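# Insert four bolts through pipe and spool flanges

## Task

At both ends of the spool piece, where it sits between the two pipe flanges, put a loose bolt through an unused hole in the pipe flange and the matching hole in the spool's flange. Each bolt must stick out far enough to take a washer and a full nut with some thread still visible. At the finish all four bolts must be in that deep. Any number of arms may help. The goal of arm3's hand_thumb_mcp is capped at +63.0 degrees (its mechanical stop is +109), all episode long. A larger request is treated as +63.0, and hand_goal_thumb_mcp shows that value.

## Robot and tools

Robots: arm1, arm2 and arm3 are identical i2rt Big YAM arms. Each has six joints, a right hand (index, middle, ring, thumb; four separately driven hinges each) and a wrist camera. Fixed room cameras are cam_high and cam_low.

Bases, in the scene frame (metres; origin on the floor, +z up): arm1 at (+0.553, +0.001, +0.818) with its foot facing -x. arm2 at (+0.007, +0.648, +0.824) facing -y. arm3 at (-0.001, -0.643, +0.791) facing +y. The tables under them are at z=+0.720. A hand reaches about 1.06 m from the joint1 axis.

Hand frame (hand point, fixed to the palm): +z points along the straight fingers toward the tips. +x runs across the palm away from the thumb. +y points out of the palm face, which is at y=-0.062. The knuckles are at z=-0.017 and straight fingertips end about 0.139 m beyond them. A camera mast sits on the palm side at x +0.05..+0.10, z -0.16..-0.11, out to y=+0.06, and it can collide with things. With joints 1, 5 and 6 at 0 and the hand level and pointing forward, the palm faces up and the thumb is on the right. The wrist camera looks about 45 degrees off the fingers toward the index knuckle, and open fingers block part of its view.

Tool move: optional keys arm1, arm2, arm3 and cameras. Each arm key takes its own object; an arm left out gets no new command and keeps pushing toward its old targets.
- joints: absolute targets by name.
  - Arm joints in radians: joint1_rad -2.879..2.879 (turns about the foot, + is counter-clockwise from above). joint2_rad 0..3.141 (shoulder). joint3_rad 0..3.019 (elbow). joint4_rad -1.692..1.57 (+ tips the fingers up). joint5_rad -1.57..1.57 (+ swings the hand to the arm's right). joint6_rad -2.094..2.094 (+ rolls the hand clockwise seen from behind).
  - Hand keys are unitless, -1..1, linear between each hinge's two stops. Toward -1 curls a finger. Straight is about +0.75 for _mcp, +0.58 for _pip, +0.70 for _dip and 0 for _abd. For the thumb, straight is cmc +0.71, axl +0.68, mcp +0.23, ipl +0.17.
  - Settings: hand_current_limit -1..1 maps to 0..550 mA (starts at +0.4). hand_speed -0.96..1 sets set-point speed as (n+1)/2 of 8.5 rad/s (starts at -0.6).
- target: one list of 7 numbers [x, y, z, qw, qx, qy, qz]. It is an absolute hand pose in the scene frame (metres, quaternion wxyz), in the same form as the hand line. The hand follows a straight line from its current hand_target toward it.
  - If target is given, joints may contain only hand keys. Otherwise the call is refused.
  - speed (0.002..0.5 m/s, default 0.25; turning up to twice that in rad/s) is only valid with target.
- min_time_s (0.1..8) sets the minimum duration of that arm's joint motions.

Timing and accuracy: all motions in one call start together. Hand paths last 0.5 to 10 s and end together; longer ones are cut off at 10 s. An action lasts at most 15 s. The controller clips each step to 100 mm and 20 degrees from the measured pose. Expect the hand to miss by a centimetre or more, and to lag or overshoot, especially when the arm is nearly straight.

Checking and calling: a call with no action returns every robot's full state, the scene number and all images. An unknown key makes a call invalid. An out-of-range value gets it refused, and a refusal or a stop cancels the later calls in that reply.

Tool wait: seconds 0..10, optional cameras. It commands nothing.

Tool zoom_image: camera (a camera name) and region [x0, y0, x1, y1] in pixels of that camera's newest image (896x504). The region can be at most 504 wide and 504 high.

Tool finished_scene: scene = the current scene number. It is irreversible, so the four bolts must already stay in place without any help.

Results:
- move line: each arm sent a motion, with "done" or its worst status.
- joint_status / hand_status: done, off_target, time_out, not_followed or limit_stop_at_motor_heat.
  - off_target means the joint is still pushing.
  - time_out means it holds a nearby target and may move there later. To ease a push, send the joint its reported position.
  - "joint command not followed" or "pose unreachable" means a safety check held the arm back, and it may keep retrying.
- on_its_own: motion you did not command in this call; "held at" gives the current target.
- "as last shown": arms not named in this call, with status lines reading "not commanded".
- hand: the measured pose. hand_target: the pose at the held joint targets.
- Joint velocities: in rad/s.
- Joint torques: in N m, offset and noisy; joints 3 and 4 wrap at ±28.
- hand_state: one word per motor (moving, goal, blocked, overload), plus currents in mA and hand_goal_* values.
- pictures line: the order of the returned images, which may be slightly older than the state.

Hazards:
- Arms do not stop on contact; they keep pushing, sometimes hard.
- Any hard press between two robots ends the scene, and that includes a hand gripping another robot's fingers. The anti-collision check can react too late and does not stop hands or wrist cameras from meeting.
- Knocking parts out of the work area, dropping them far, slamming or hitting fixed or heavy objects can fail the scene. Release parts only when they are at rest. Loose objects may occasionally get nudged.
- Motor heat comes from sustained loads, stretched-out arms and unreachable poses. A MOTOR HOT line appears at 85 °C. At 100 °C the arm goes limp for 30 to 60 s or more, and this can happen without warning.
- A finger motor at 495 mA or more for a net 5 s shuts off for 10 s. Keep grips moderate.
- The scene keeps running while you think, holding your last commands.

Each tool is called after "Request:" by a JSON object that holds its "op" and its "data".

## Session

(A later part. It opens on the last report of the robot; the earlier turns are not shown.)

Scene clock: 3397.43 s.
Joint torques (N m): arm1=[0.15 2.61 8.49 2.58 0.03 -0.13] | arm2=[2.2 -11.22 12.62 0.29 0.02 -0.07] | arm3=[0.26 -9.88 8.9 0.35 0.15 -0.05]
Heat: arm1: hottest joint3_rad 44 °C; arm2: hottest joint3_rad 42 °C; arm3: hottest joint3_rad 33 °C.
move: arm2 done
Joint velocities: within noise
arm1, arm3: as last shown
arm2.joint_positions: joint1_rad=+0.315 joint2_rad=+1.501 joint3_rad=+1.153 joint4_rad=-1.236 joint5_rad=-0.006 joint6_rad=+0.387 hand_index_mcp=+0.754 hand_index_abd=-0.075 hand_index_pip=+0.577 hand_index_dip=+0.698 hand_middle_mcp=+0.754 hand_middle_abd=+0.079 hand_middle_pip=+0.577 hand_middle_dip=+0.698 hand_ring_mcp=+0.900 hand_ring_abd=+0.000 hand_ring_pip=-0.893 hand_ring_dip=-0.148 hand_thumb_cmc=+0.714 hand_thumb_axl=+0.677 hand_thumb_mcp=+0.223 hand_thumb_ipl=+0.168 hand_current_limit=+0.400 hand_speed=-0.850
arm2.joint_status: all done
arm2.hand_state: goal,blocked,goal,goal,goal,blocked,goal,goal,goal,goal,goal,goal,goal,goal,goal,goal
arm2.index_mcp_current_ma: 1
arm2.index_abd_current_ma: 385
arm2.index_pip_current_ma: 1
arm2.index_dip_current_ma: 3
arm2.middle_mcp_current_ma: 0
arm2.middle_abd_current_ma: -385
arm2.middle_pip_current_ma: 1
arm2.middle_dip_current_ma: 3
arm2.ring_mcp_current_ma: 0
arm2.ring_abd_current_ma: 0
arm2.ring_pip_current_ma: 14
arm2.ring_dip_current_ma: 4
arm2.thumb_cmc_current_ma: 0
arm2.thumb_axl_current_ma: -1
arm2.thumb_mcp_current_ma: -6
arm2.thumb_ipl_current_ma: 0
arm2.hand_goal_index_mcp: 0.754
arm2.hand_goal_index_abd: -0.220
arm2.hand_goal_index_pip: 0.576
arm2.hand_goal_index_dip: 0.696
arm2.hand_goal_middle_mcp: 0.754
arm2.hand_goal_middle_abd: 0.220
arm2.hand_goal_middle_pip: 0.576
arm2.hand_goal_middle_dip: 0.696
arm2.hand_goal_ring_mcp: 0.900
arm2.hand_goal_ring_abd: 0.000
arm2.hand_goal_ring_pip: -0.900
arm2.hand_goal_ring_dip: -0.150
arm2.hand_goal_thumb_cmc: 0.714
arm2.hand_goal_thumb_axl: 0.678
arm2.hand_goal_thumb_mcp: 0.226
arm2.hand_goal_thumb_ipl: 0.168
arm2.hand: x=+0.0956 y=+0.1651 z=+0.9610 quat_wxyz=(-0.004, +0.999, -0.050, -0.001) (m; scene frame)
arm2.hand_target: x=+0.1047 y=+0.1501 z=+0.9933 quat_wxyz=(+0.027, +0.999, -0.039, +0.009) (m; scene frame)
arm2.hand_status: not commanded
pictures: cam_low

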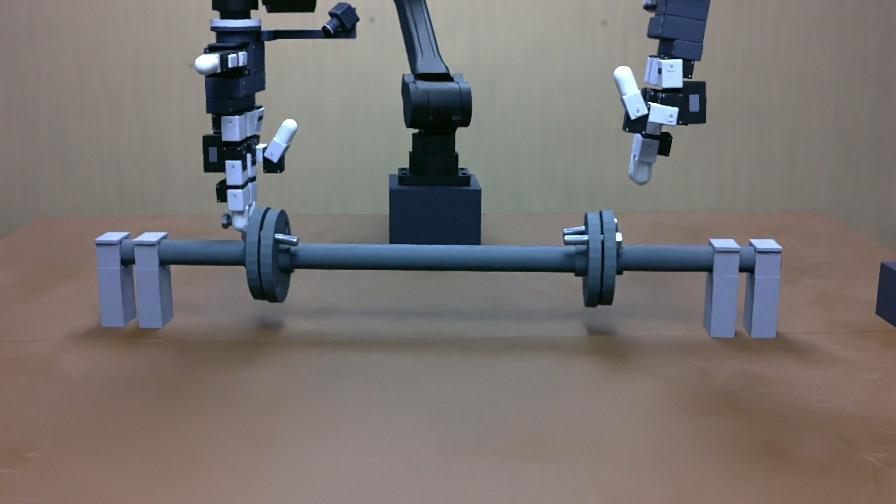

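Request:
{"op": "move", "data": {"arm2": {"joints": {"joint3_rad": 1.208, "joint4_rad": -1.249}}, "cameras": ["cam_low","arm2_cam_wrist"]}}

Request:
{"op": "zoom_image", "data": {"camera": "cam_low", "region": [210, 205, 310, 255]}}

Request:
{"op": "zoom_image", "data": {"camera": "arm2_cam_wrist", "region": [440, 20, 510, 90]}}

Scene clock: 3405.50 s.
Joint torques (N m): arm1=[0.21 2.55 8.5 2.59 0.03 -0.13] | arm2=[2.2 -11.16 12.62 0.31 0.02 -0.07] | arm3=[0.26 -9.82 8.9 0.36 0.15 -0.05]
Heat: arm1: hottest joint3_rad 44 °C; arm2: hottest joint3_rad 41 °C; arm3: hottest joint3_rad 33 °C.
move: arm2 done
Joint velocities: within noise
arm1, arm3: as last shown
arm2.joint_positions: joint1_rad=+0.315 joint2_rad=+1.501 joint3_rad=+1.158 joint4_rad=-1.241 joint5_rad=-0.006 joint6_rad=+0.387 hand_index_mcp=+0.755 hand_index_abd=-0.075 hand_index_pip=+0.577 hand_index_dip=+0.698 hand_middle_mcp=+0.754 hand_middle_abd=+0.080 hand_middle_pip=+0.577 hand_middle_dip=+0.698 hand_ring_mcp=+0.900 hand_ring_abd=+0.000 hand_ring_pip=-0.893 hand_ring_dip=-0.148 hand_thumb_cmc=+0.714 hand_thumb_axl=+0.677 hand_thumb_mcp=+0.223 hand_thumb_ipl=+0.168 hand_current_limit=+0.400 hand_speed=-0.850
arm2.joint_status: all done
arm2.hand_state: goal,blocked,goal,goal,goal,blocked,goal,goal,goal,goal,goal,goal,goal,goal,goal,goal
arm2.index_mcp_current_ma: 1
arm2.index_abd_current_ma: 385
arm2.index_pip_current_ma: 1
arm2.index_dip_current_ma: 3
arm2.middle_mcp_current_ma: 0
arm2.middle_abd_current_ma: -385
arm2.middle_pip_current_ma: 1
arm2.middle_dip_current_ma: 3
arm2.ring_mcp_current_ma: 0
arm2.ring_abd_current_ma: 0
arm2.ring_pip_current_ma: 14
arm2.ring_dip_current_ma: 4
arm2.thumb_cmc_current_ma: 0
arm2.thumb_axl_current_ma: -1
arm2.thumb_mcp_current_ma: -6
arm2.thumb_ipl_current_ma: 0
arm2.hand_goal_index_mcp: 0.754
arm2.hand_goal_index_abd: -0.220
arm2.hand_goal_index_pip: 0.576
arm2.hand_goal_index_dip: 0.696
arm2.hand_goal_middle_mcp: 0.754
arm2.hand_goal_middle_abd: 0.220
arm2.hand_goal_middle_pip: 0.576
arm2.hand_goal_middle_dip: 0.696
arm2.hand_goal_ring_mcp: 0.900
arm2.hand_goal_ring_abd: 0.000
arm2.hand_goal_ring_pip: -0.900
arm2.hand_goal_ring_dip: -0.150
arm2.hand_goal_thumb_cmc: 0.714
arm2.hand_goal_thumb_axl: 0.678
arm2.hand_goal_thumb_mcp: 0.226
arm2.hand_goal_thumb_ipl: 0.168
arm2.hand: x=+0.0958 y=+0.1643 z=+0.9632 quat_wxyz=(-0.003, +0.999, -0.050, +0.000) (m; scene frame)
arm2.hand_target: x=+0.1049 y=+0.1495 z=+0.9952 quat_wxyz=(+0.027, +0.999, -0.039, +0.010) (m; scene frame)
arm2.hand_status: not commanded
pictures: arm2_cam_wrist, cam_low

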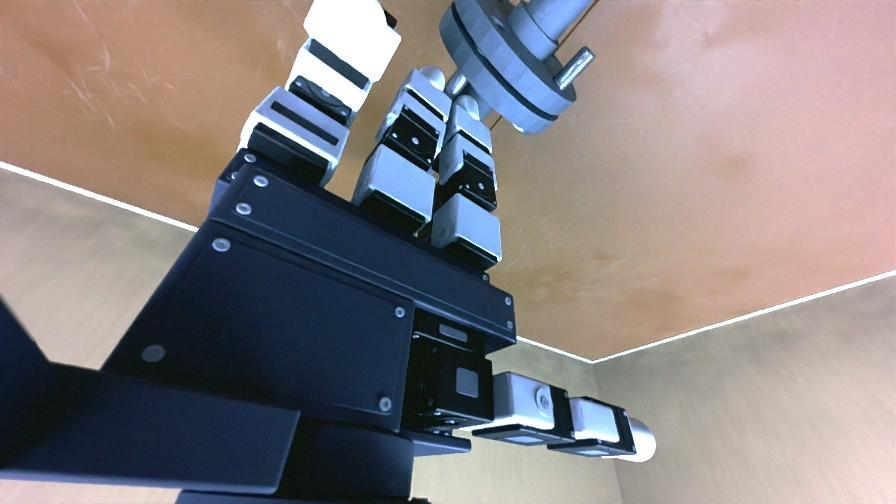

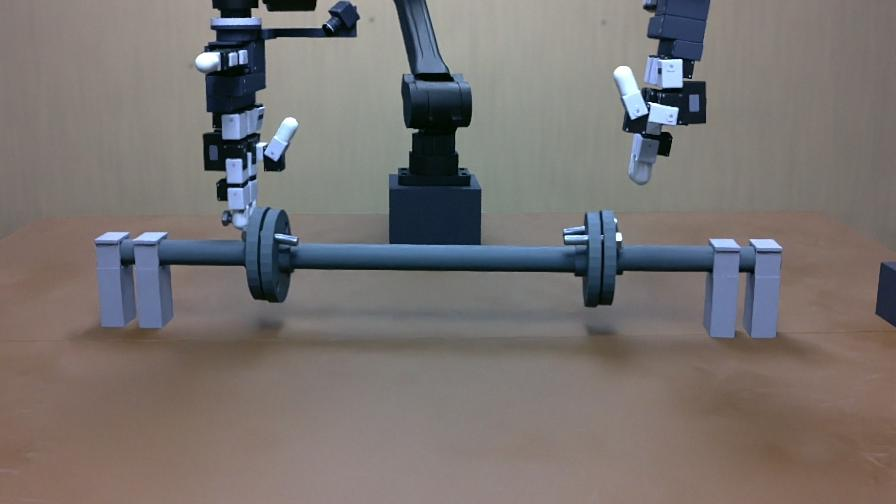

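Scaled by 5.040.

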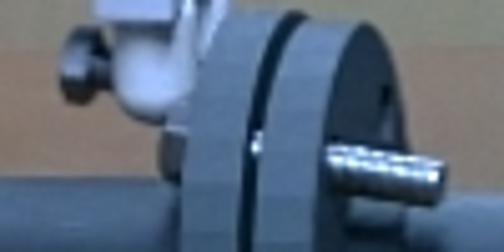

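Scaled by 7.200.

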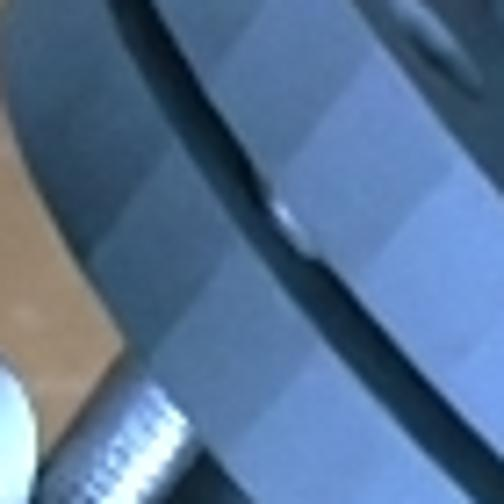

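Request:
{"op": "wait", "data": {"seconds": 0, "cameras": ["cam_low","arm2_cam_wrist"]}}

Request:
{"op": "zoom_image", "data": {"camera": "arm2_cam_wrist", "region": [440, 20, 510, 90]}}

Request:
{"op": "zoom_image", "data": {"camera": "cam_low", "region": [210, 205, 310, 255]}}

Scene clock: 3439.47 s.
Joint torques (N m): arm1=[0.15 2.55 8.5 2.58 0.03 -0.12] | arm2=[2.2 -11.16 12.62 0.29 0.02 -0.07] | arm3=[0.21 -9.88 8.88 0.36 0.14 -0.05]
Heat: arm1: hottest joint3_rad 44 °C; arm2: hottest joint3_rad 42 °C; arm3: hottest joint3_rad 33 °C.
Joint velocities: within noise
arm1.joint_positions: joint1_rad=+0.178 joint2_rad=+0.618 joint3_rad=+1.371 joint4_rad=-1.335 joint5_rad=-0.100 joint6_rad=+1.129 hand_index_mcp=+0.754 hand_index_abd=+0.000 hand_index_pip=+0.577 hand_index_dip=+0.696 hand_middle_mcp=+0.754 hand_middle_abd=+0.000 hand_middle_pip=+0.577 hand_middle_dip=+0.696 hand_ring_mcp=+0.754 hand_ring_abd=+0.000 hand_ring_pip=+0.577 hand_ring_dip=+0.696 hand_thumb_cmc=+0.714 hand_thumb_axl=+0.677 hand_thumb_mcp=+0.226 hand_thumb_ipl=+0.168 hand_current_limit=+0.400 hand_speed=-0.600
arm1.joint_status: not commanded
arm1.hand_state: goal,goal,goal,goal,goal,goal,goal,goal,goal,goal,goal,goal,goal,goal,goal,goal
arm1.index_mcp_current_ma: 0
arm1.index_abd_current_ma: 0
arm1.index_pip_current_ma: 0
arm1.index_dip_current_ma: 0
arm1.middle_mcp_current_ma: 0
arm1.middle_abd_current_ma: 0
arm1.middle_pip_current_ma: 0
arm1.middle_dip_current_ma: 0
arm1.ring_mcp_current_ma: 0
arm1.ring_abd_current_ma: 0
arm1.ring_pip_current_ma: 0
arm1.ring_dip_current_ma: 0
arm1.thumb_cmc_current_ma: 0
arm1.thumb_axl_current_ma: 0
arm1.thumb_mcp_current_ma: 0
arm1.thumb_ipl_current_ma: 0
arm1.hand_goal_index_mcp: 0.754
arm1.hand_goal_index_abd: 0.000
arm1.hand_goal_index_pip: 0.576
arm1.hand_goal_index_dip: 0.696
arm1.hand_goal_middle_mcp: 0.754
arm1.hand_goal_middle_abd: 0.000
arm1.hand_goal_middle_pip: 0.576
arm1.hand_goal_middle_dip: 0.696
arm1.hand_goal_ring_mcp: 0.754
arm1.hand_goal_ring_abd: 0.000
arm1.hand_goal_ring_pip: 0.576
arm1.hand_goal_ring_dip: 0.696
arm1.hand_goal_thumb_cmc: 0.714
arm1.hand_goal_thumb_axl: 0.678
arm1.hand_goal_thumb_mcp: 0.226
arm1.hand_goal_thumb_ipl: 0.168
arm1.hand: x=+0.2884 y=+0.0097 z=+1.3567 quat_wxyz=(+0.472, +0.306, -0.827, -0.016) (m; scene frame)
arm1.hand_target: x=+0.2908 y=+0.0100 z=+1.3693 quat_wxyz=(+0.484, +0.304, -0.820, -0.018) (m; scene frame)
arm1.hand_status: not commanded
arm2.joint_positions: joint1_rad=+0.315 joint2_rad=+1.501 joint3_rad=+1.158 joint4_rad=-1.241 joint5_rad=-0.006 joint6_rad=+0.387 hand_index_mcp=+0.755 hand_index_abd=-0.075 hand_index_pip=+0.577 hand_index_dip=+0.698 hand_middle_mcp=+0.754 hand_middle_abd=+0.080 hand_middle_pip=+0.577 hand_middle_dip=+0.698 hand_ring_mcp=+0.900 hand_ring_abd=+0.000 hand_ring_pip=-0.893 hand_ring_dip=-0.148 hand_thumb_cmc=+0.714 hand_thumb_axl=+0.677 hand_thumb_mcp=+0.223 hand_thumb_ipl=+0.168 hand_current_limit=+0.400 hand_speed=-0.850
arm2.joint_status: all done
arm2.hand_state: goal,blocked,goal,goal,goal,blocked,goal,goal,goal,goal,goal,goal,goal,goal,goal,goal
arm2.index_mcp_current_ma: 1
arm2.index_abd_current_ma: 385
arm2.index_pip_current_ma: 1
arm2.index_dip_current_ma: 3
arm2.middle_mcp_current_ma: 0
arm2.middle_abd_current_ma: -385
arm2.middle_pip_current_ma: 1
arm2.middle_dip_current_ma: 3
arm2.ring_mcp_current_ma: 0
arm2.ring_abd_current_ma: 0
arm2.ring_pip_current_ma: 14
arm2.ring_dip_current_ma: 4
arm2.thumb_cmc_current_ma: 0
arm2.thumb_axl_current_ma: -1
arm2.thumb_mcp_current_ma: -6
arm2.thumb_ipl_current_ma: 0
arm2.hand_goal_index_mcp: 0.754
arm2.hand_goal_index_abd: -0.220
arm2.hand_goal_index_pip: 0.576
arm2.hand_goal_index_dip: 0.696
arm2.hand_goal_middle_mcp: 0.754
arm2.hand_goal_middle_abd: 0.220
arm2.hand_goal_middle_pip: 0.576
arm2.hand_goal_middle_dip: 0.696
arm2.hand_goal_ring_mcp: 0.900
arm2.hand_goal_ring_abd: 0.000
arm2.hand_goal_ring_pip: -0.900
arm2.hand_goal_ring_dip: -0.150
arm2.hand_goal_thumb_cmc: 0.714
arm2.hand_goal_thumb_axl: 0.678
arm2.hand_goal_thumb_mcp: 0.226
arm2.hand_goal_thumb_ipl: 0.168
arm2.hand: x=+0.0958 y=+0.1643 z=+0.9632 quat_wxyz=(-0.003, +0.999, -0.050, +0.000) (m; scene frame)
arm2.hand_target: x=+0.1049 y=+0.1495 z=+0.9952 quat_wxyz=(+0.027, +0.999, -0.039, +0.010) (m; scene frame)
arm2.hand_status: not commanded
arm3.joint_positions: joint1_rad=+0.043 joint2_rad=+1.266 joint3_rad=+1.206 joint4_rad=-1.338 joint5_rad=+0.000 joint6_rad=+0.151 hand_index_mcp=+0.753 hand_index_abd=-0.076 hand_index_pip=+0.577 hand_index_dip=+0.699 hand_middle_mcp=+0.759 hand_middle_abd=+0.116 hand_middle_pip=+0.580 hand_middle_dip=+0.699 hand_ring_mcp=+0.900 hand_ring_abd=+0.001 hand_ring_pip=-0.894 hand_ring_dip=-0.147 hand_thumb_cmc=+0.715 hand_thumb_axl=+0.677 hand_thumb_mcp=+0.223 hand_thumb_ipl=+0.168 hand_current_limit=+0.400 hand_speed=-0.850
arm3.joint_status: not commanded
arm3.hand_state: goal,blocked,goal,goal,goal,blocked,goal,goal,goal,goal,goal,goal,goal,goal,goal,goal
arm3.index_mcp_current_ma: 0
arm3.index_abd_current_ma: 59
arm3.index_pip_current_ma: 0
arm3.index_dip_current_ma: 0
arm3.middle_mcp_current_ma: 1
arm3.middle_abd_current_ma: -10
arm3.middle_pip_current_ma: 0
arm3.middle_dip_current_ma: 0
arm3.ring_mcp_current_ma: 0
arm3.ring_abd_current_ma: 0
arm3.ring_pip_current_ma: 1
arm3.ring_dip_current_ma: 0
arm3.thumb_cmc_current_ma: 0
arm3.thumb_axl_current_ma: 0
arm3.thumb_mcp_current_ma: 0
arm3.thumb_ipl_current_ma: 0
arm3.hand_goal_index_mcp: 0.754
arm3.hand_goal_index_abd: -0.140
arm3.hand_goal_index_pip: 0.576
arm3.hand_goal_index_dip: 0.696
arm3.hand_goal_middle_mcp: 0.754
arm3.hand_goal_middle_abd: 0.140
arm3.hand_goal_middle_pip: 0.576
arm3.hand_goal_middle_dip: 0.696
arm3.hand_goal_ring_mcp: 0.900
arm3.hand_goal_ring_abd: 0.000
arm3.hand_goal_ring_pip: -0.900
arm3.hand_goal_ring_dip: -0.150
arm3.hand_goal_thumb_cmc: 0.714
arm3.hand_goal_thumb_axl: 0.678
arm3.hand_goal_thumb_mcp: 0.226
arm3.hand_goal_thumb_ipl: 0.168
arm3.hand: x=+0.0105 y=-0.1658 z=+1.0515 quat_wxyz=(-0.010, +0.049, +0.995, +0.087) (m; scene frame)
arm3.hand_target: x=+0.0098 y=-0.1711 z=+1.0551 quat_wxyz=(-0.009, +0.050, +0.995, +0.089) (m; scene frame)
arm3.hand_status: not commanded
pictures: arm2_cam_wrist, cam_low

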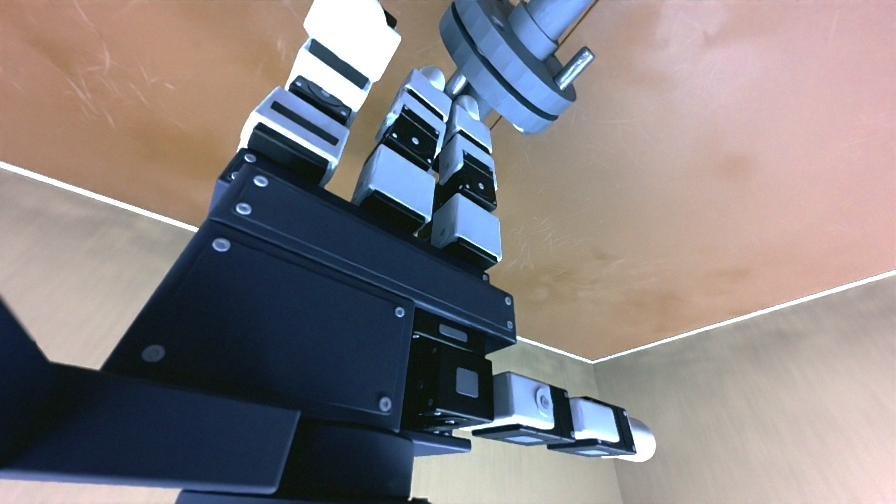

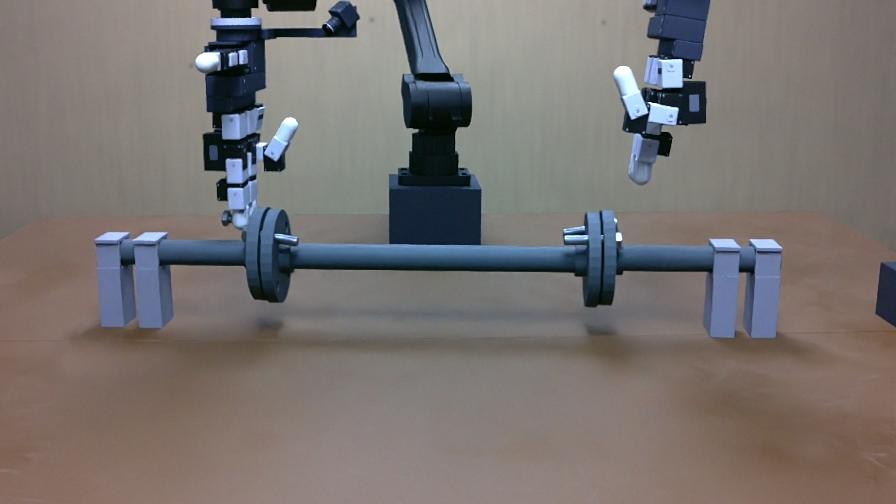

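Scaled by 7.200.

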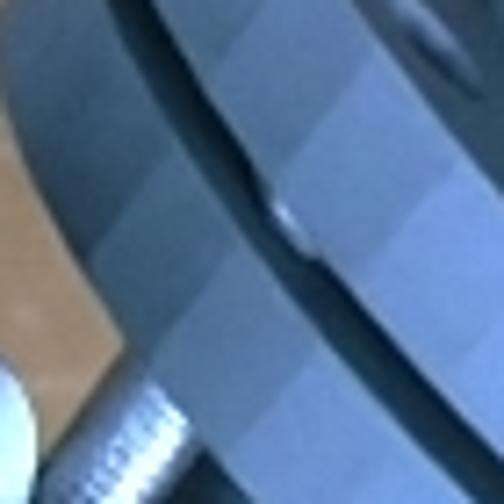

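Scaled by 5.040.

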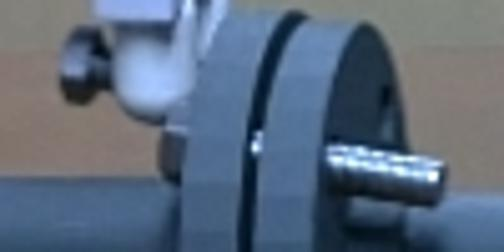

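Request:
{"op": "zoom_image", "data": {"camera": "arm2_cam_wrist", "region": [460, 30, 500, 70]}}

Request:
{"op": "zoom_image", "data": {"camera": "arm2_cam_wrist", "region": [420, 0, 620, 140]}}

Scaled by 12.600.

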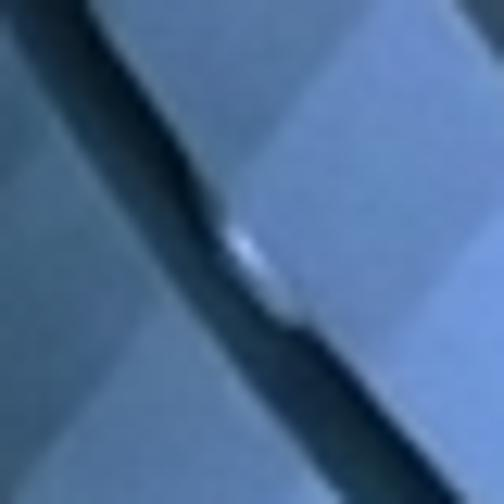

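Scaled by 2.520.

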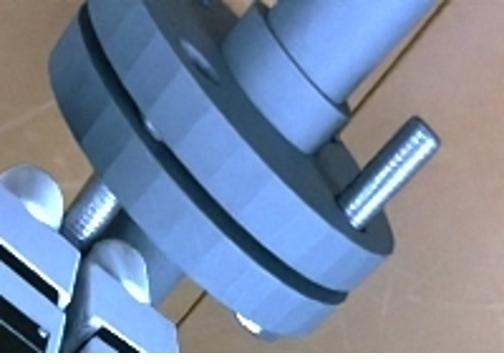

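Request:
{"op": "move", "data": {"arm2": {"joints": {"joint2_rad": 1.517, "joint3_rad": 1.2105}, "min_time_s": 1.5}, "cameras": ["cam_low","arm2_cam_wrist"]}}

Request:
{"op": "zoom_image", "data": {"camera": "arm2_cam_wrist", "region": [420, 0, 520, 100]}}

Request:
{"op": "zoom_image", "data": {"camera": "cam_low", "region": [210, 205, 310, 255]}}

Scene clock: 3522.77 s.
Joint torques (N m): arm1=[0.21 2.55 8.5 2.58 0.04 -0.13] | arm2=[2.2 -8.59 12.81 0.29 0.02 -0.08] | arm3=[0.32 -9.93 8.9 0.36 0.14 -0.05]
Heat: arm1: hottest joint3_rad 44 °C; arm2: hottest joint3_rad 43 °C; arm3: hottest joint3_rad 33 °C.
move: arm2 done
Joint velocities: within noise
arm1, arm3: as last shown
arm2.joint_positions: joint1_rad=+0.315 joint2_rad=+1.502 joint3_rad=+1.158 joint4_rad=-1.241 joint5_rad=-0.006 joint6_rad=+0.387 hand_index_mcp=+0.755 hand_index_abd=-0.075 hand_index_pip=+0.577 hand_index_dip=+0.698 hand_middle_mcp=+0.754 hand_middle_abd=+0.080 hand_middle_pip=+0.577 hand_middle_dip=+0.698 hand_ring_mcp=+0.900 hand_ring_abd=+0.000 hand_ring_pip=-0.893 hand_ring_dip=-0.148 hand_thumb_cmc=+0.714 hand_thumb_axl=+0.677 hand_thumb_mcp=+0.223 hand_thumb_ipl=+0.168 hand_current_limit=+0.400 hand_speed=-0.850
arm2.joint_status: all done
arm2.hand_state: goal,blocked,goal,goal,goal,blocked,goal,goal,goal,goal,goal,goal,goal,goal,goal,goal
arm2.index_mcp_current_ma: 1
arm2.index_abd_current_ma: 385
arm2.index_pip_current_ma: 1
arm2.index_dip_current_ma: 3
arm2.middle_mcp_current_ma: 0
arm2.middle_abd_current_ma: -385
arm2.middle_pip_current_ma: 1
arm2.middle_dip_current_ma: 3
arm2.ring_mcp_current_ma: 0
arm2.ring_abd_current_ma: 0
arm2.ring_pip_current_ma: 14
arm2.ring_dip_current_ma: 4
arm2.thumb_cmc_current_ma: 0
arm2.thumb_axl_current_ma: -1
arm2.thumb_mcp_current_ma: -6
arm2.thumb_ipl_current_ma: 0
arm2.hand_goal_index_mcp: 0.754
arm2.hand_goal_index_abd: -0.220
arm2.hand_goal_index_pip: 0.576
arm2.hand_goal_index_dip: 0.696
arm2.hand_goal_middle_mcp: 0.754
arm2.hand_goal_middle_abd: 0.220
arm2.hand_goal_middle_pip: 0.576
arm2.hand_goal_middle_dip: 0.696
arm2.hand_goal_ring_mcp: 0.900
arm2.hand_goal_ring_abd: 0.000
arm2.hand_goal_ring_pip: -0.900
arm2.hand_goal_ring_dip: -0.150
arm2.hand_goal_thumb_cmc: 0.714
arm2.hand_goal_thumb_axl: 0.678
arm2.hand_goal_thumb_mcp: 0.226
arm2.hand_goal_thumb_ipl: 0.168
arm2.hand: x=+0.0958 y=+0.1643 z=+0.9626 quat_wxyz=(-0.004, +0.999, -0.050, -0.001) (m; scene frame)
arm2.hand_target: x=+0.1054 y=+0.1475 z=+0.9778 quat_wxyz=(+0.011, +0.999, -0.039, +0.004) (m; scene frame)
arm2.hand_status: not commanded
pictures: arm2_cam_wrist, cam_low

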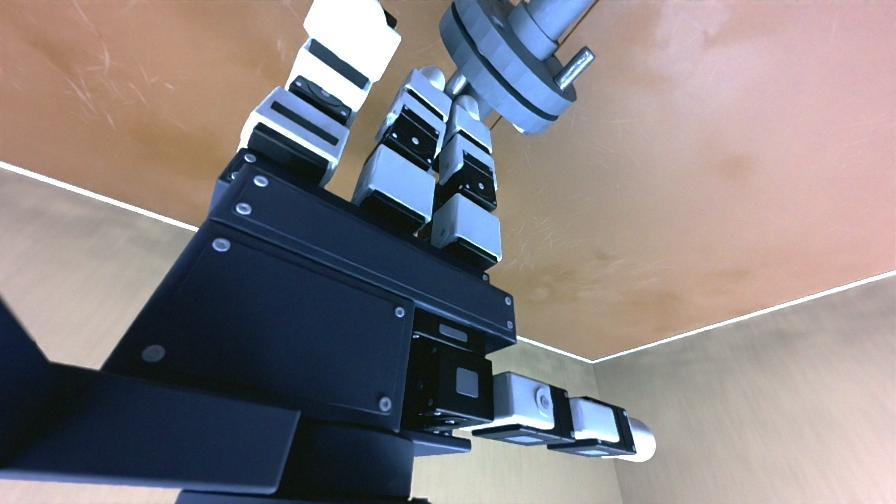

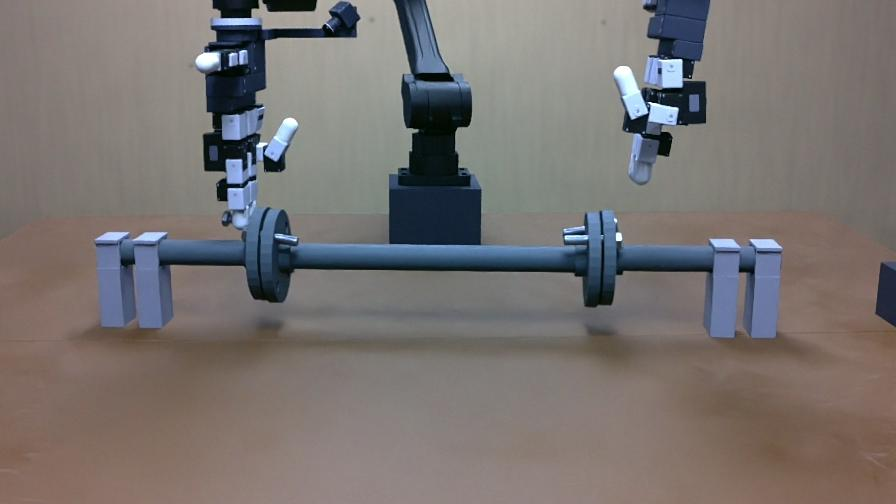

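Scaled by 5.040.

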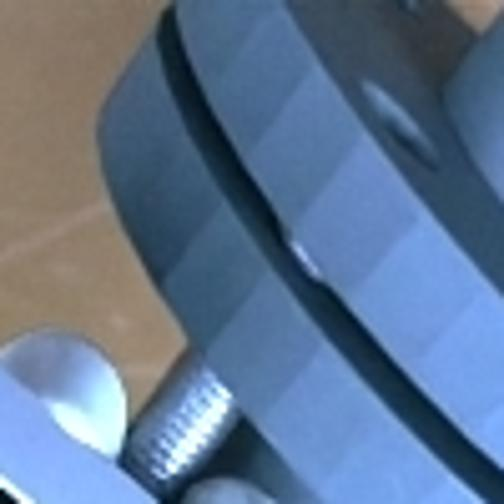

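Scaled by 5.040.

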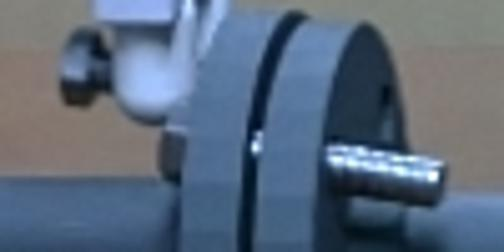

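Request:
{"op": "move", "data": {"arm2": {"joints": {"joint2_rad": 1.522, "joint3_rad": 1.2145}, "min_time_s": 1.5}, "cameras": ["cam_low","arm2_cam_wrist"]}}

Request:
{"op": "zoom_image", "data": {"camera": "arm2_cam_wrist", "region": [420, 0, 520, 100]}}

Request:
{"op": "zoom_image", "data": {"camera": "cam_low", "region": [210, 205, 310, 255]}}

Scene clock: 3540.90 s.
Joint torques (N m): arm1=[0.15 2.61 8.5 2.58 0.03 -0.13] | arm2=[2.2 -8.64 12.78 0.4 0.02 -0.07] | arm3=[0.26 -9.82 8.88 0.38 0.15 -0.05]
Heat: arm1: hottest joint3_rad 44 °C; arm2: hottest joint3_rad 44 °C; arm3: hottest joint3_rad 33 °C.
move: arm2 done
Joint velocities: within noise
arm1, arm3: as last shown
arm2.joint_positions: joint1_rad=+0.315 joint2_rad=+1.507 joint3_rad=+1.162 joint4_rad=-1.244 joint5_rad=-0.006 joint6_rad=+0.387 hand_index_mcp=+0.756 hand_index_abd=-0.075 hand_index_pip=+0.577 hand_index_dip=+0.698 hand_middle_mcp=+0.755 hand_middle_abd=+0.080 hand_middle_pip=+0.577 hand_middle_dip=+0.698 hand_ring_mcp=+0.900 hand_ring_abd=+0.000 hand_ring_pip=-0.893 hand_ring_dip=-0.148 hand_thumb_cmc=+0.714 hand_thumb_axl=+0.677 hand_thumb_mcp=+0.223 hand_thumb_ipl=+0.168 hand_current_limit=+0.400 hand_speed=-0.850
arm2.joint_status: all done
arm2.hand_state: goal,blocked,goal,goal,goal,blocked,goal,goal,goal,goal,goal,goal,goal,goal,goal,goal
arm2.index_mcp_current_ma: 3
arm2.index_abd_current_ma: 385
arm2.index_pip_current_ma: 1
arm2.index_dip_current_ma: 3
arm2.middle_mcp_current_ma: 2
arm2.middle_abd_current_ma: -385
arm2.middle_pip_current_ma: 1
arm2.middle_dip_current_ma: 3
arm2.ring_mcp_current_ma: 0
arm2.ring_abd_current_ma: 0
arm2.ring_pip_current_ma: 14
arm2.ring_dip_current_ma: 4
arm2.thumb_cmc_current_ma: 0
arm2.thumb_axl_current_ma: -1
arm2.thumb_mcp_current_ma: -6
arm2.thumb_ipl_current_ma: 0
arm2.hand_goal_index_mcp: 0.754
arm2.hand_goal_index_abd: -0.220
arm2.hand_goal_index_pip: 0.576
arm2.hand_goal_index_dip: 0.696
arm2.hand_goal_middle_mcp: 0.754
arm2.hand_goal_middle_abd: 0.220
arm2.hand_goal_middle_pip: 0.576
arm2.hand_goal_middle_dip: 0.696
arm2.hand_goal_ring_mcp: 0.900
arm2.hand_goal_ring_abd: 0.000
arm2.hand_goal_ring_pip: -0.900
arm2.hand_goal_ring_dip: -0.150
arm2.hand_goal_thumb_cmc: 0.714
arm2.hand_goal_thumb_axl: 0.678
arm2.hand_goal_thumb_mcp: 0.226
arm2.hand_goal_thumb_ipl: 0.168
arm2.hand: x=+0.0961 y=+0.1634 z=+0.9619 quat_wxyz=(-0.005, +0.999, -0.050, -0.001) (m; scene frame)
arm2.hand_target: x=+0.1058 y=+0.1460 z=+0.9771 quat_wxyz=(+0.010, +0.999, -0.039, +0.004) (m; scene frame)
arm2.hand_status: not commanded
pictures: arm2_cam_wrist, cam_low

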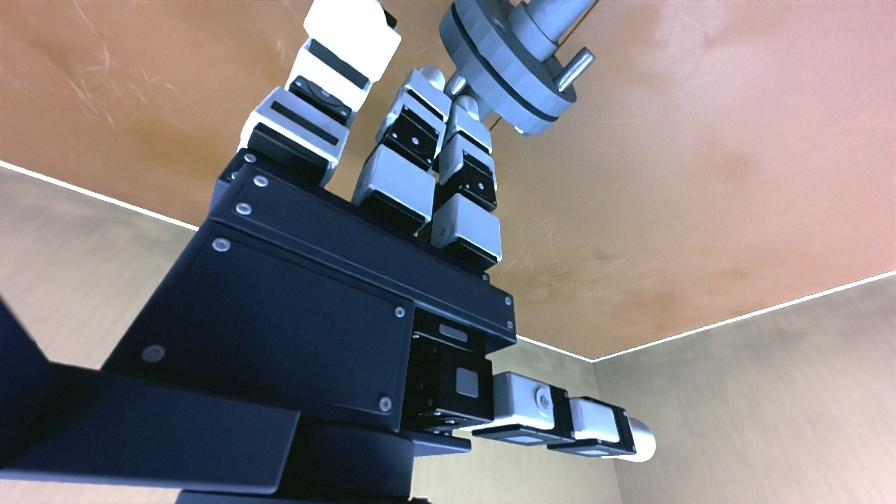

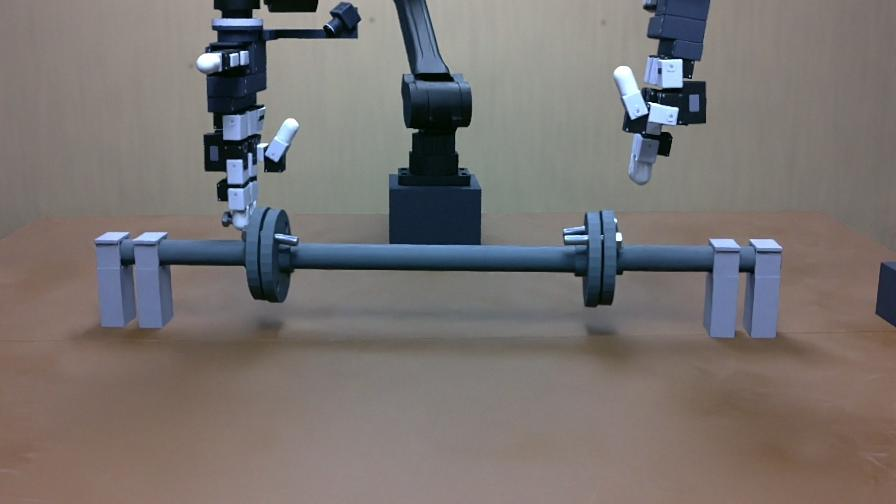

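Scaled by 5.040.

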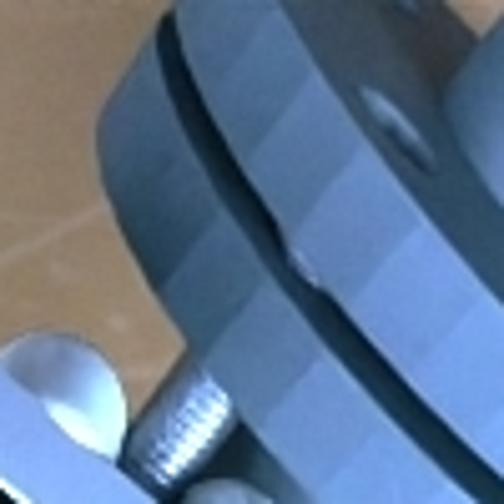

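Scaled by 5.040.

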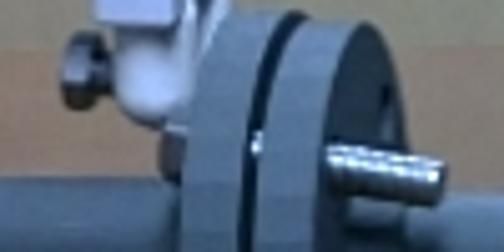

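Request:
{"op": "move", "data": {"arm2": {"joints": {"joint2_rad": 1.5255, "joint3_rad": 1.2195}, "min_time_s": 1.5}, "cameras": ["cam_low","arm2_cam_wrist"]}}

Request:
{"op": "zoom_image", "data": {"camera": "arm2_cam_wrist", "region": [420, 0, 520, 100]}}

Request:
{"op": "zoom_image", "data": {"camera": "cam_low", "region": [210, 205, 310, 255]}}

Scene clock: 3549.63 s.
Joint torques (N m): arm1=[0.15 2.49 8.5 2.59 0.03 -0.13] | arm2=[2.14 -8.7 12.9 0.47 0.02 -0.07] | arm3=[0.21 -9.82 8.9 0.36 0.14 -0.05]
Heat: arm1: hottest joint3_rad 44 °C; arm2: hottest joint3_rad 45 °C; arm3: hottest joint3_rad 33 °C.
move: arm2 done
Joint velocities: within noise
arm1, arm3: as last shown
arm2.joint_positions: joint1_rad=+0.316 joint2_rad=+1.511 joint3_rad=+1.166 joint4_rad=-1.246 joint5_rad=-0.006 joint6_rad=+0.387 hand_index_mcp=+0.758 hand_index_abd=-0.075 hand_index_pip=+0.579 hand_index_dip=+0.698 hand_middle_mcp=+0.758 hand_middle_abd=+0.080 hand_middle_pip=+0.578 hand_middle_dip=+0.698 hand_ring_mcp=+0.900 hand_ring_abd=+0.000 hand_ring_pip=-0.893 hand_ring_dip=-0.148 hand_thumb_cmc=+0.714 hand_thumb_axl=+0.677 hand_thumb_mcp=+0.223 hand_thumb_ipl=+0.168 hand_current_limit=+0.400 hand_speed=-0.850
arm2.joint_status: all done
arm2.hand_state: goal,blocked,goal,goal,goal,blocked,goal,goal,goal,goal,goal,goal,goal,goal,goal,goal
arm2.index_mcp_current_ma: 9
arm2.index_abd_current_ma: 385
arm2.index_pip_current_ma: 4
arm2.index_dip_current_ma: 3
arm2.middle_mcp_current_ma: 7
arm2.middle_abd_current_ma: -385
arm2.middle_pip_current_ma: 3
arm2.middle_dip_current_ma: 3
arm2.ring_mcp_current_ma: 0
arm2.ring_abd_current_ma: 0
arm2.ring_pip_current_ma: 14
arm2.ring_dip_current_ma: 4
arm2.thumb_cmc_current_ma: 0
arm2.thumb_axl_current_ma: -1
arm2.thumb_mcp_current_ma: -6
arm2.thumb_ipl_current_ma: 0
arm2.hand_goal_index_mcp: 0.754
arm2.hand_goal_index_abd: -0.220
arm2.hand_goal_index_pip: 0.576
arm2.hand_goal_index_dip: 0.696
arm2.hand_goal_middle_mcp: 0.754
arm2.hand_goal_middle_abd: 0.220
arm2.hand_goal_middle_pip: 0.576
arm2.hand_goal_middle_dip: 0.696
arm2.hand_goal_ring_mcp: 0.900
arm2.hand_goal_ring_abd: 0.000
arm2.hand_goal_ring_pip: -0.900
arm2.hand_goal_ring_dip: -0.150
arm2.hand_goal_thumb_cmc: 0.714
arm2.hand_goal_thumb_axl: 0.678
arm2.hand_goal_thumb_mcp: 0.226
arm2.hand_goal_thumb_ipl: 0.168
arm2.hand: x=+0.0965 y=+0.1626 z=+0.9615 quat_wxyz=(-0.006, +0.999, -0.050, -0.002) (m; scene frame)
arm2.hand_target: x=+0.1064 y=+0.1443 z=+0.9775 quat_wxyz=(+0.011, +0.999, -0.039, +0.004) (m; scene frame)
arm2.hand_status: not commanded
pictures: arm2_cam_wrist, cam_low

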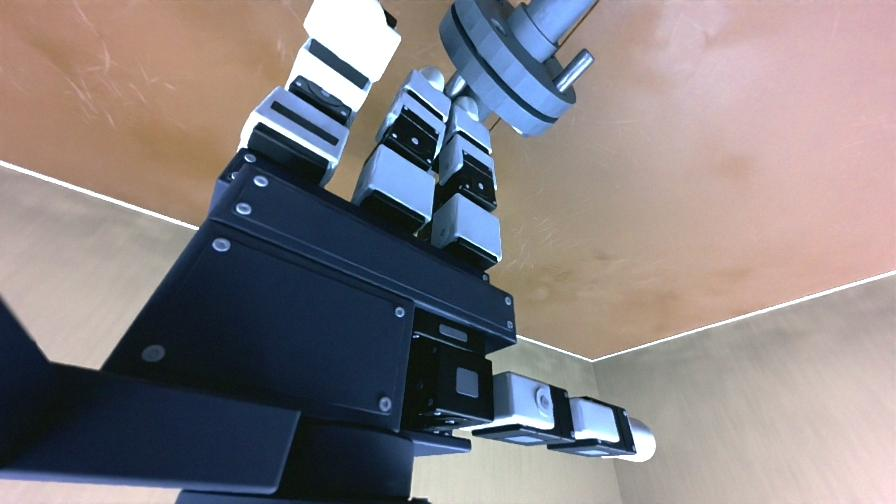

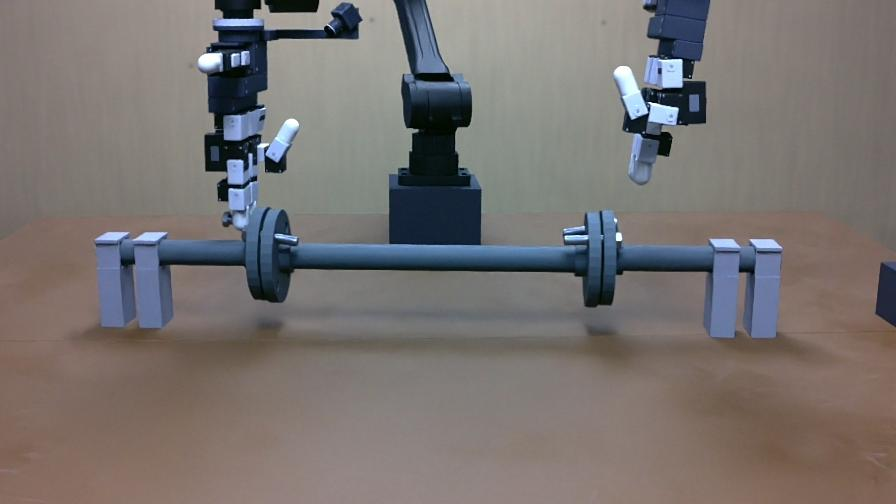

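Scaled by 5.040.

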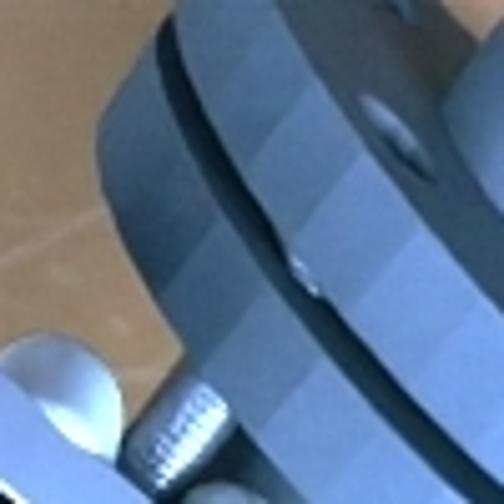

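Scaled by 5.040.

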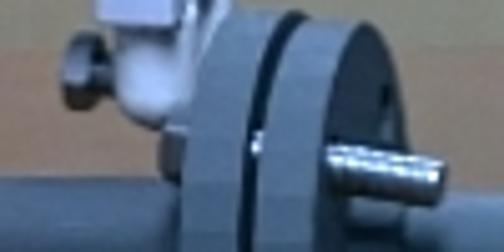

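Request:
{"op": "zoom_image", "data": {"camera": "cam_low", "region": [235, 200, 305, 310]}}

Request:
{"op": "zoom_image", "data": {"camera": "cam_low", "region": [550, 200, 640, 310]}}

Scaled by 4.582.

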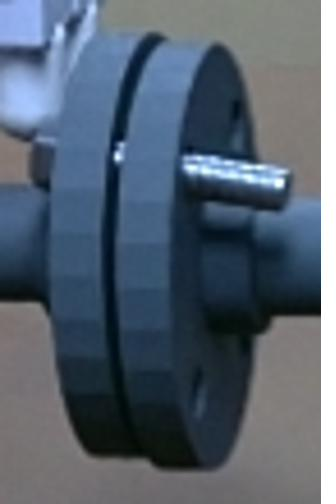

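Scaled by 4.582.

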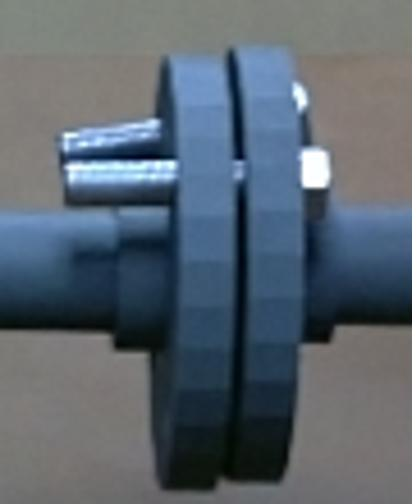

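Request:
{"op": "move", "data": {"arm2": {"joints": {"joint1_rad": 0.307}, "min_time_s": 1.5}, "cameras": ["cam_low","arm2_cam_wrist"]}}

Request:
{"op": "zoom_image", "data": {"camera": "arm2_cam_wrist", "region": [420, 0, 520, 100]}}

Request:
{"op": "zoom_image", "data": {"camera": "cam_low", "region": [210, 205, 310, 255]}}

Scene clock: 3611.33 s.
Joint torques (N m): arm1=[0.15 2.55 8.49 2.58 0.04 -0.13] | arm2=[0.97 -8.76 12.9 0.47 0.02 -0.08] | arm3=[0.21 -9.88 8.9 0.35 0.14 -0.05]
Heat: arm1: hottest joint3_rad 44 °C; arm2: hottest joint3_rad 46 °C; arm3: hottest joint3_rad 33 °C.
move: arm2 done
Joint velocities: within noise
arm1, arm3: as last shown
arm2.joint_positions: joint1_rad=+0.316 joint2_rad=+1.511 joint3_rad=+1.166 joint4_rad=-1.246 joint5_rad=-0.006 joint6_rad=+0.387 hand_index_mcp=+0.758 hand_index_abd=-0.075 hand_index_pip=+0.579 hand_index_dip=+0.698 hand_middle_mcp=+0.758 hand_middle_abd=+0.080 hand_middle_pip=+0.578 hand_middle_dip=+0.698 hand_ring_mcp=+0.900 hand_ring_abd=+0.000 hand_ring_pip=-0.893 hand_ring_dip=-0.148 hand_thumb_cmc=+0.714 hand_thumb_axl=+0.677 hand_thumb_mcp=+0.223 hand_thumb_ipl=+0.168 hand_current_limit=+0.400 hand_speed=-0.850
arm2.joint_status: all done
arm2.hand_state: goal,blocked,goal,goal,goal,blocked,goal,goal,goal,goal,goal,goal,goal,goal,goal,goal
arm2.index_mcp_current_ma: 9
arm2.index_abd_current_ma: 385
arm2.index_pip_current_ma: 4
arm2.index_dip_current_ma: 3
arm2.middle_mcp_current_ma: 7
arm2.middle_abd_current_ma: -385
arm2.middle_pip_current_ma: 3
arm2.middle_dip_current_ma: 3
arm2.ring_mcp_current_ma: 0
arm2.ring_abd_current_ma: 0
arm2.ring_pip_current_ma: 14
arm2.ring_dip_current_ma: 4
arm2.thumb_cmc_current_ma: 0
arm2.thumb_axl_current_ma: -1
arm2.thumb_mcp_current_ma: -6
arm2.thumb_ipl_current_ma: 0
arm2.hand_goal_index_mcp: 0.754
arm2.hand_goal_index_abd: -0.220
arm2.hand_goal_index_pip: 0.576
arm2.hand_goal_index_dip: 0.696
arm2.hand_goal_middle_mcp: 0.754
arm2.hand_goal_middle_abd: 0.220
arm2.hand_goal_middle_pip: 0.576
arm2.hand_goal_middle_dip: 0.696
arm2.hand_goal_ring_mcp: 0.900
arm2.hand_goal_ring_abd: 0.000
arm2.hand_goal_ring_pip: -0.900
arm2.hand_goal_ring_dip: -0.150
arm2.hand_goal_thumb_cmc: 0.714
arm2.hand_goal_thumb_axl: 0.678
arm2.hand_goal_thumb_mcp: 0.226
arm2.hand_goal_thumb_ipl: 0.168
arm2.hand: x=+0.0965 y=+0.1626 z=+0.9615 quat_wxyz=(-0.006, +0.999, -0.050, -0.002) (m; scene frame)
arm2.hand_target: x=+0.0989 y=+0.1428 z=+0.9776 quat_wxyz=(+0.011, +0.999, -0.046, +0.004) (m; scene frame)
arm2.hand_status: not commanded
pictures: arm2_cam_wrist, cam_low

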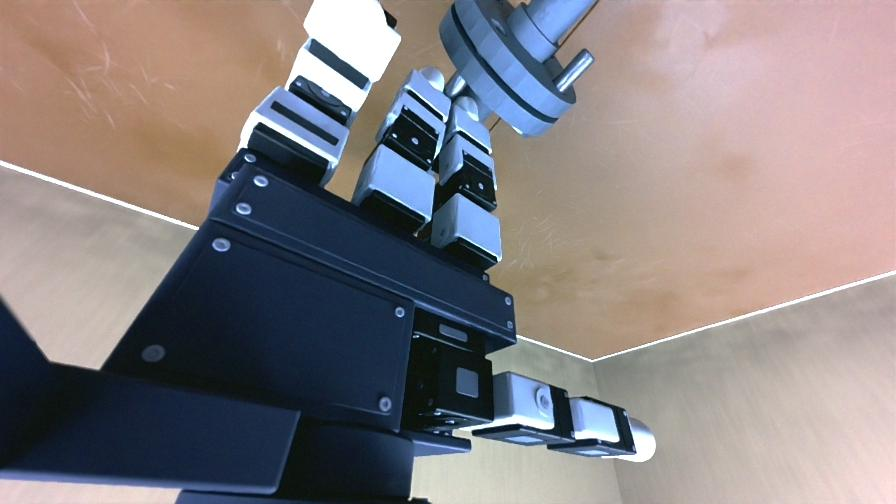

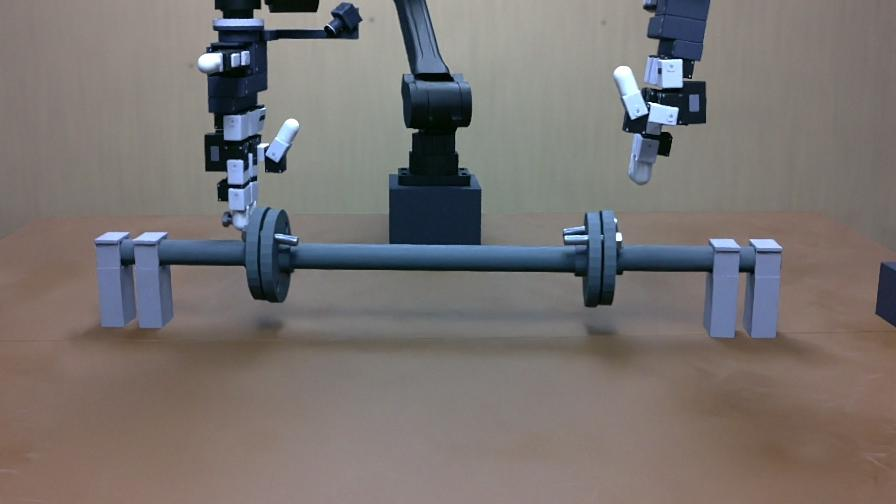

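Scaled by 5.040.

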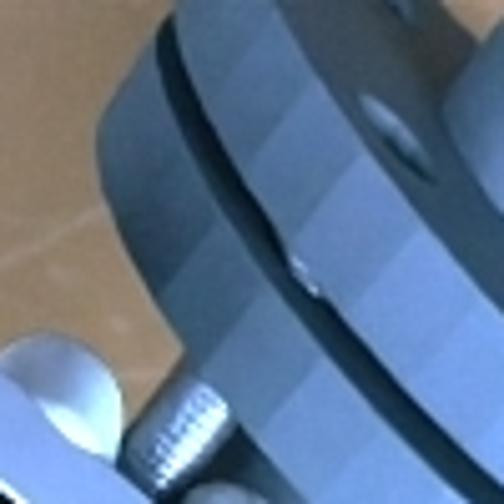

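Scaled by 5.040.

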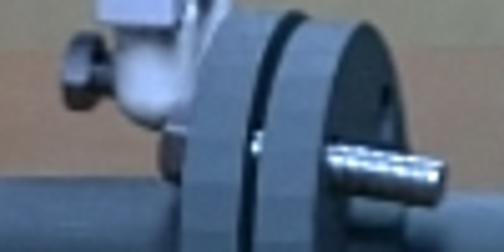

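Request:
{"op": "move", "data": {"arm2": {"joints": {"joint1_rad": 0.303}, "min_time_s": 1.5}, "cameras": ["cam_low","arm2_cam_wrist"]}}

Request:
{"op": "zoom_image", "data": {"camera": "arm2_cam_wrist", "region": [420, 0, 520, 100]}}

Scene clock: 3616.83 s.
Joint torques (N m): arm1=[0.21 2.55 8.49 2.59 0.04 -0.13] | arm2=[0.97 -8.7 12.9 0.47 0.02 -0.07] | arm3=[0.21 -9.88 8.9 0.35 0.15 -0.05]
Heat: arm1: hottest joint3_rad 44 °C; arm2: hottest joint3_rad 46 °C; arm3: hottest joint3_rad 33 °C.
move: arm2 done
Joint velocities: within noise
arm1, arm3: as last shown
arm2.joint_positions: joint1_rad=+0.312 joint2_rad=+1.511 joint3_rad=+1.166 joint4_rad=-1.246 joint5_rad=-0.006 joint6_rad=+0.387 hand_index_mcp=+0.759 hand_index_abd=-0.075 hand_index_pip=+0.579 hand_index_dip=+0.698 hand_middle_mcp=+0.760 hand_middle_abd=+0.080 hand_middle_pip=+0.579 hand_middle_dip=+0.698 hand_ring_mcp=+0.900 hand_ring_abd=+0.000 hand_ring_pip=-0.893 hand_ring_dip=-0.148 hand_thumb_cmc=+0.714 hand_thumb_axl=+0.677 hand_thumb_mcp=+0.223 hand_thumb_ipl=+0.168 hand_current_limit=+0.400 hand_speed=-0.850
arm2.joint_status: all done
arm2.hand_state: goal,blocked,goal,goal,goal,blocked,goal,goal,goal,goal,goal,goal,goal,goal,goal,goal
arm2.index_mcp_current_ma: 11
arm2.index_abd_current_ma: 385
arm2.index_pip_current_ma: 6
arm2.index_dip_current_ma: 3
arm2.middle_mcp_current_ma: 14
arm2.middle_abd_current_ma: -385
arm2.middle_pip_current_ma: 6
arm2.middle_dip_current_ma: 3
arm2.ring_mcp_current_ma: 0
arm2.ring_abd_current_ma: 0
arm2.ring_pip_current_ma: 14
arm2.ring_dip_current_ma: 4
arm2.thumb_cmc_current_ma: 0
arm2.thumb_axl_current_ma: -1
arm2.thumb_mcp_current_ma: -6
arm2.thumb_ipl_current_ma: 0
arm2.hand_goal_index_mcp: 0.754
arm2.hand_goal_index_abd: -0.220
arm2.hand_goal_index_pip: 0.576
arm2.hand_goal_index_dip: 0.696
arm2.hand_goal_middle_mcp: 0.754
arm2.hand_goal_middle_abd: 0.220
arm2.hand_goal_middle_pip: 0.576
arm2.hand_goal_middle_dip: 0.696
arm2.hand_goal_ring_mcp: 0.900
arm2.hand_goal_ring_abd: 0.000
arm2.hand_goal_ring_pip: -0.900
arm2.hand_goal_ring_dip: -0.150
arm2.hand_goal_thumb_cmc: 0.714
arm2.hand_goal_thumb_axl: 0.678
arm2.hand_goal_thumb_mcp: 0.226
arm2.hand_goal_thumb_ipl: 0.168
arm2.hand: x=+0.0947 y=+0.1622 z=+0.9615 quat_wxyz=(-0.006, +0.999, -0.052, -0.002) (m; scene frame)
arm2.hand_target: x=+0.0967 y=+0.1425 z=+0.9776 quat_wxyz=(+0.011, +0.999, -0.048, +0.004) (m; scene frame)
arm2.hand_status: not commanded
pictures: arm2_cam_wrist, cam_low

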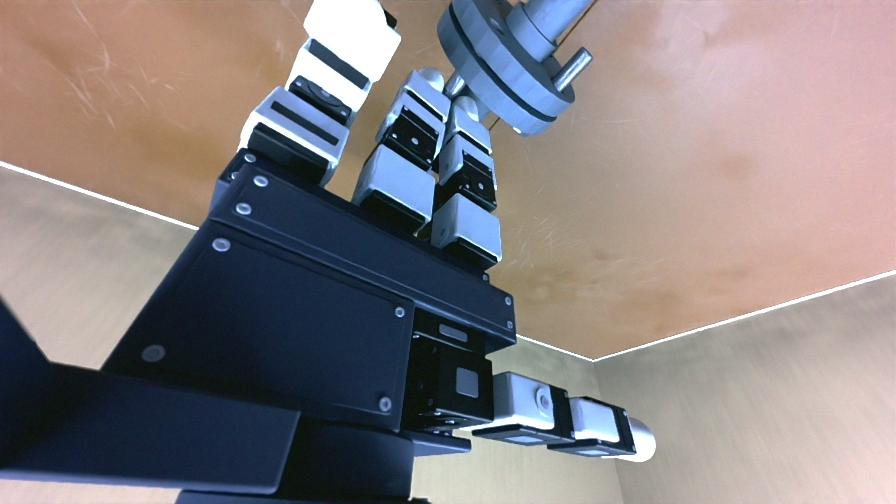

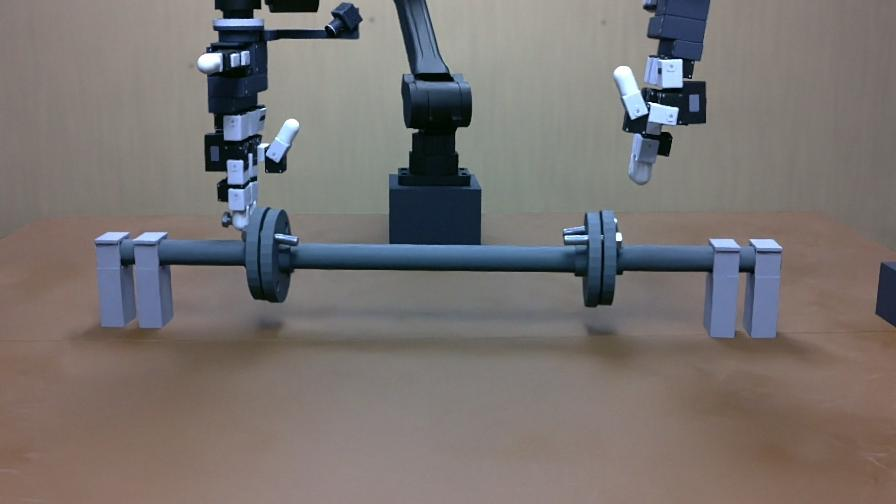

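Scaled by 5.040.

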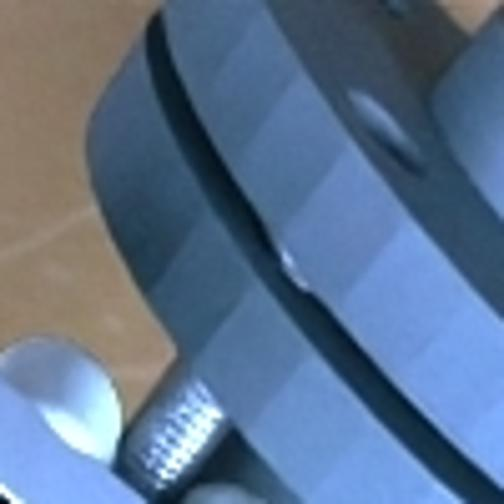

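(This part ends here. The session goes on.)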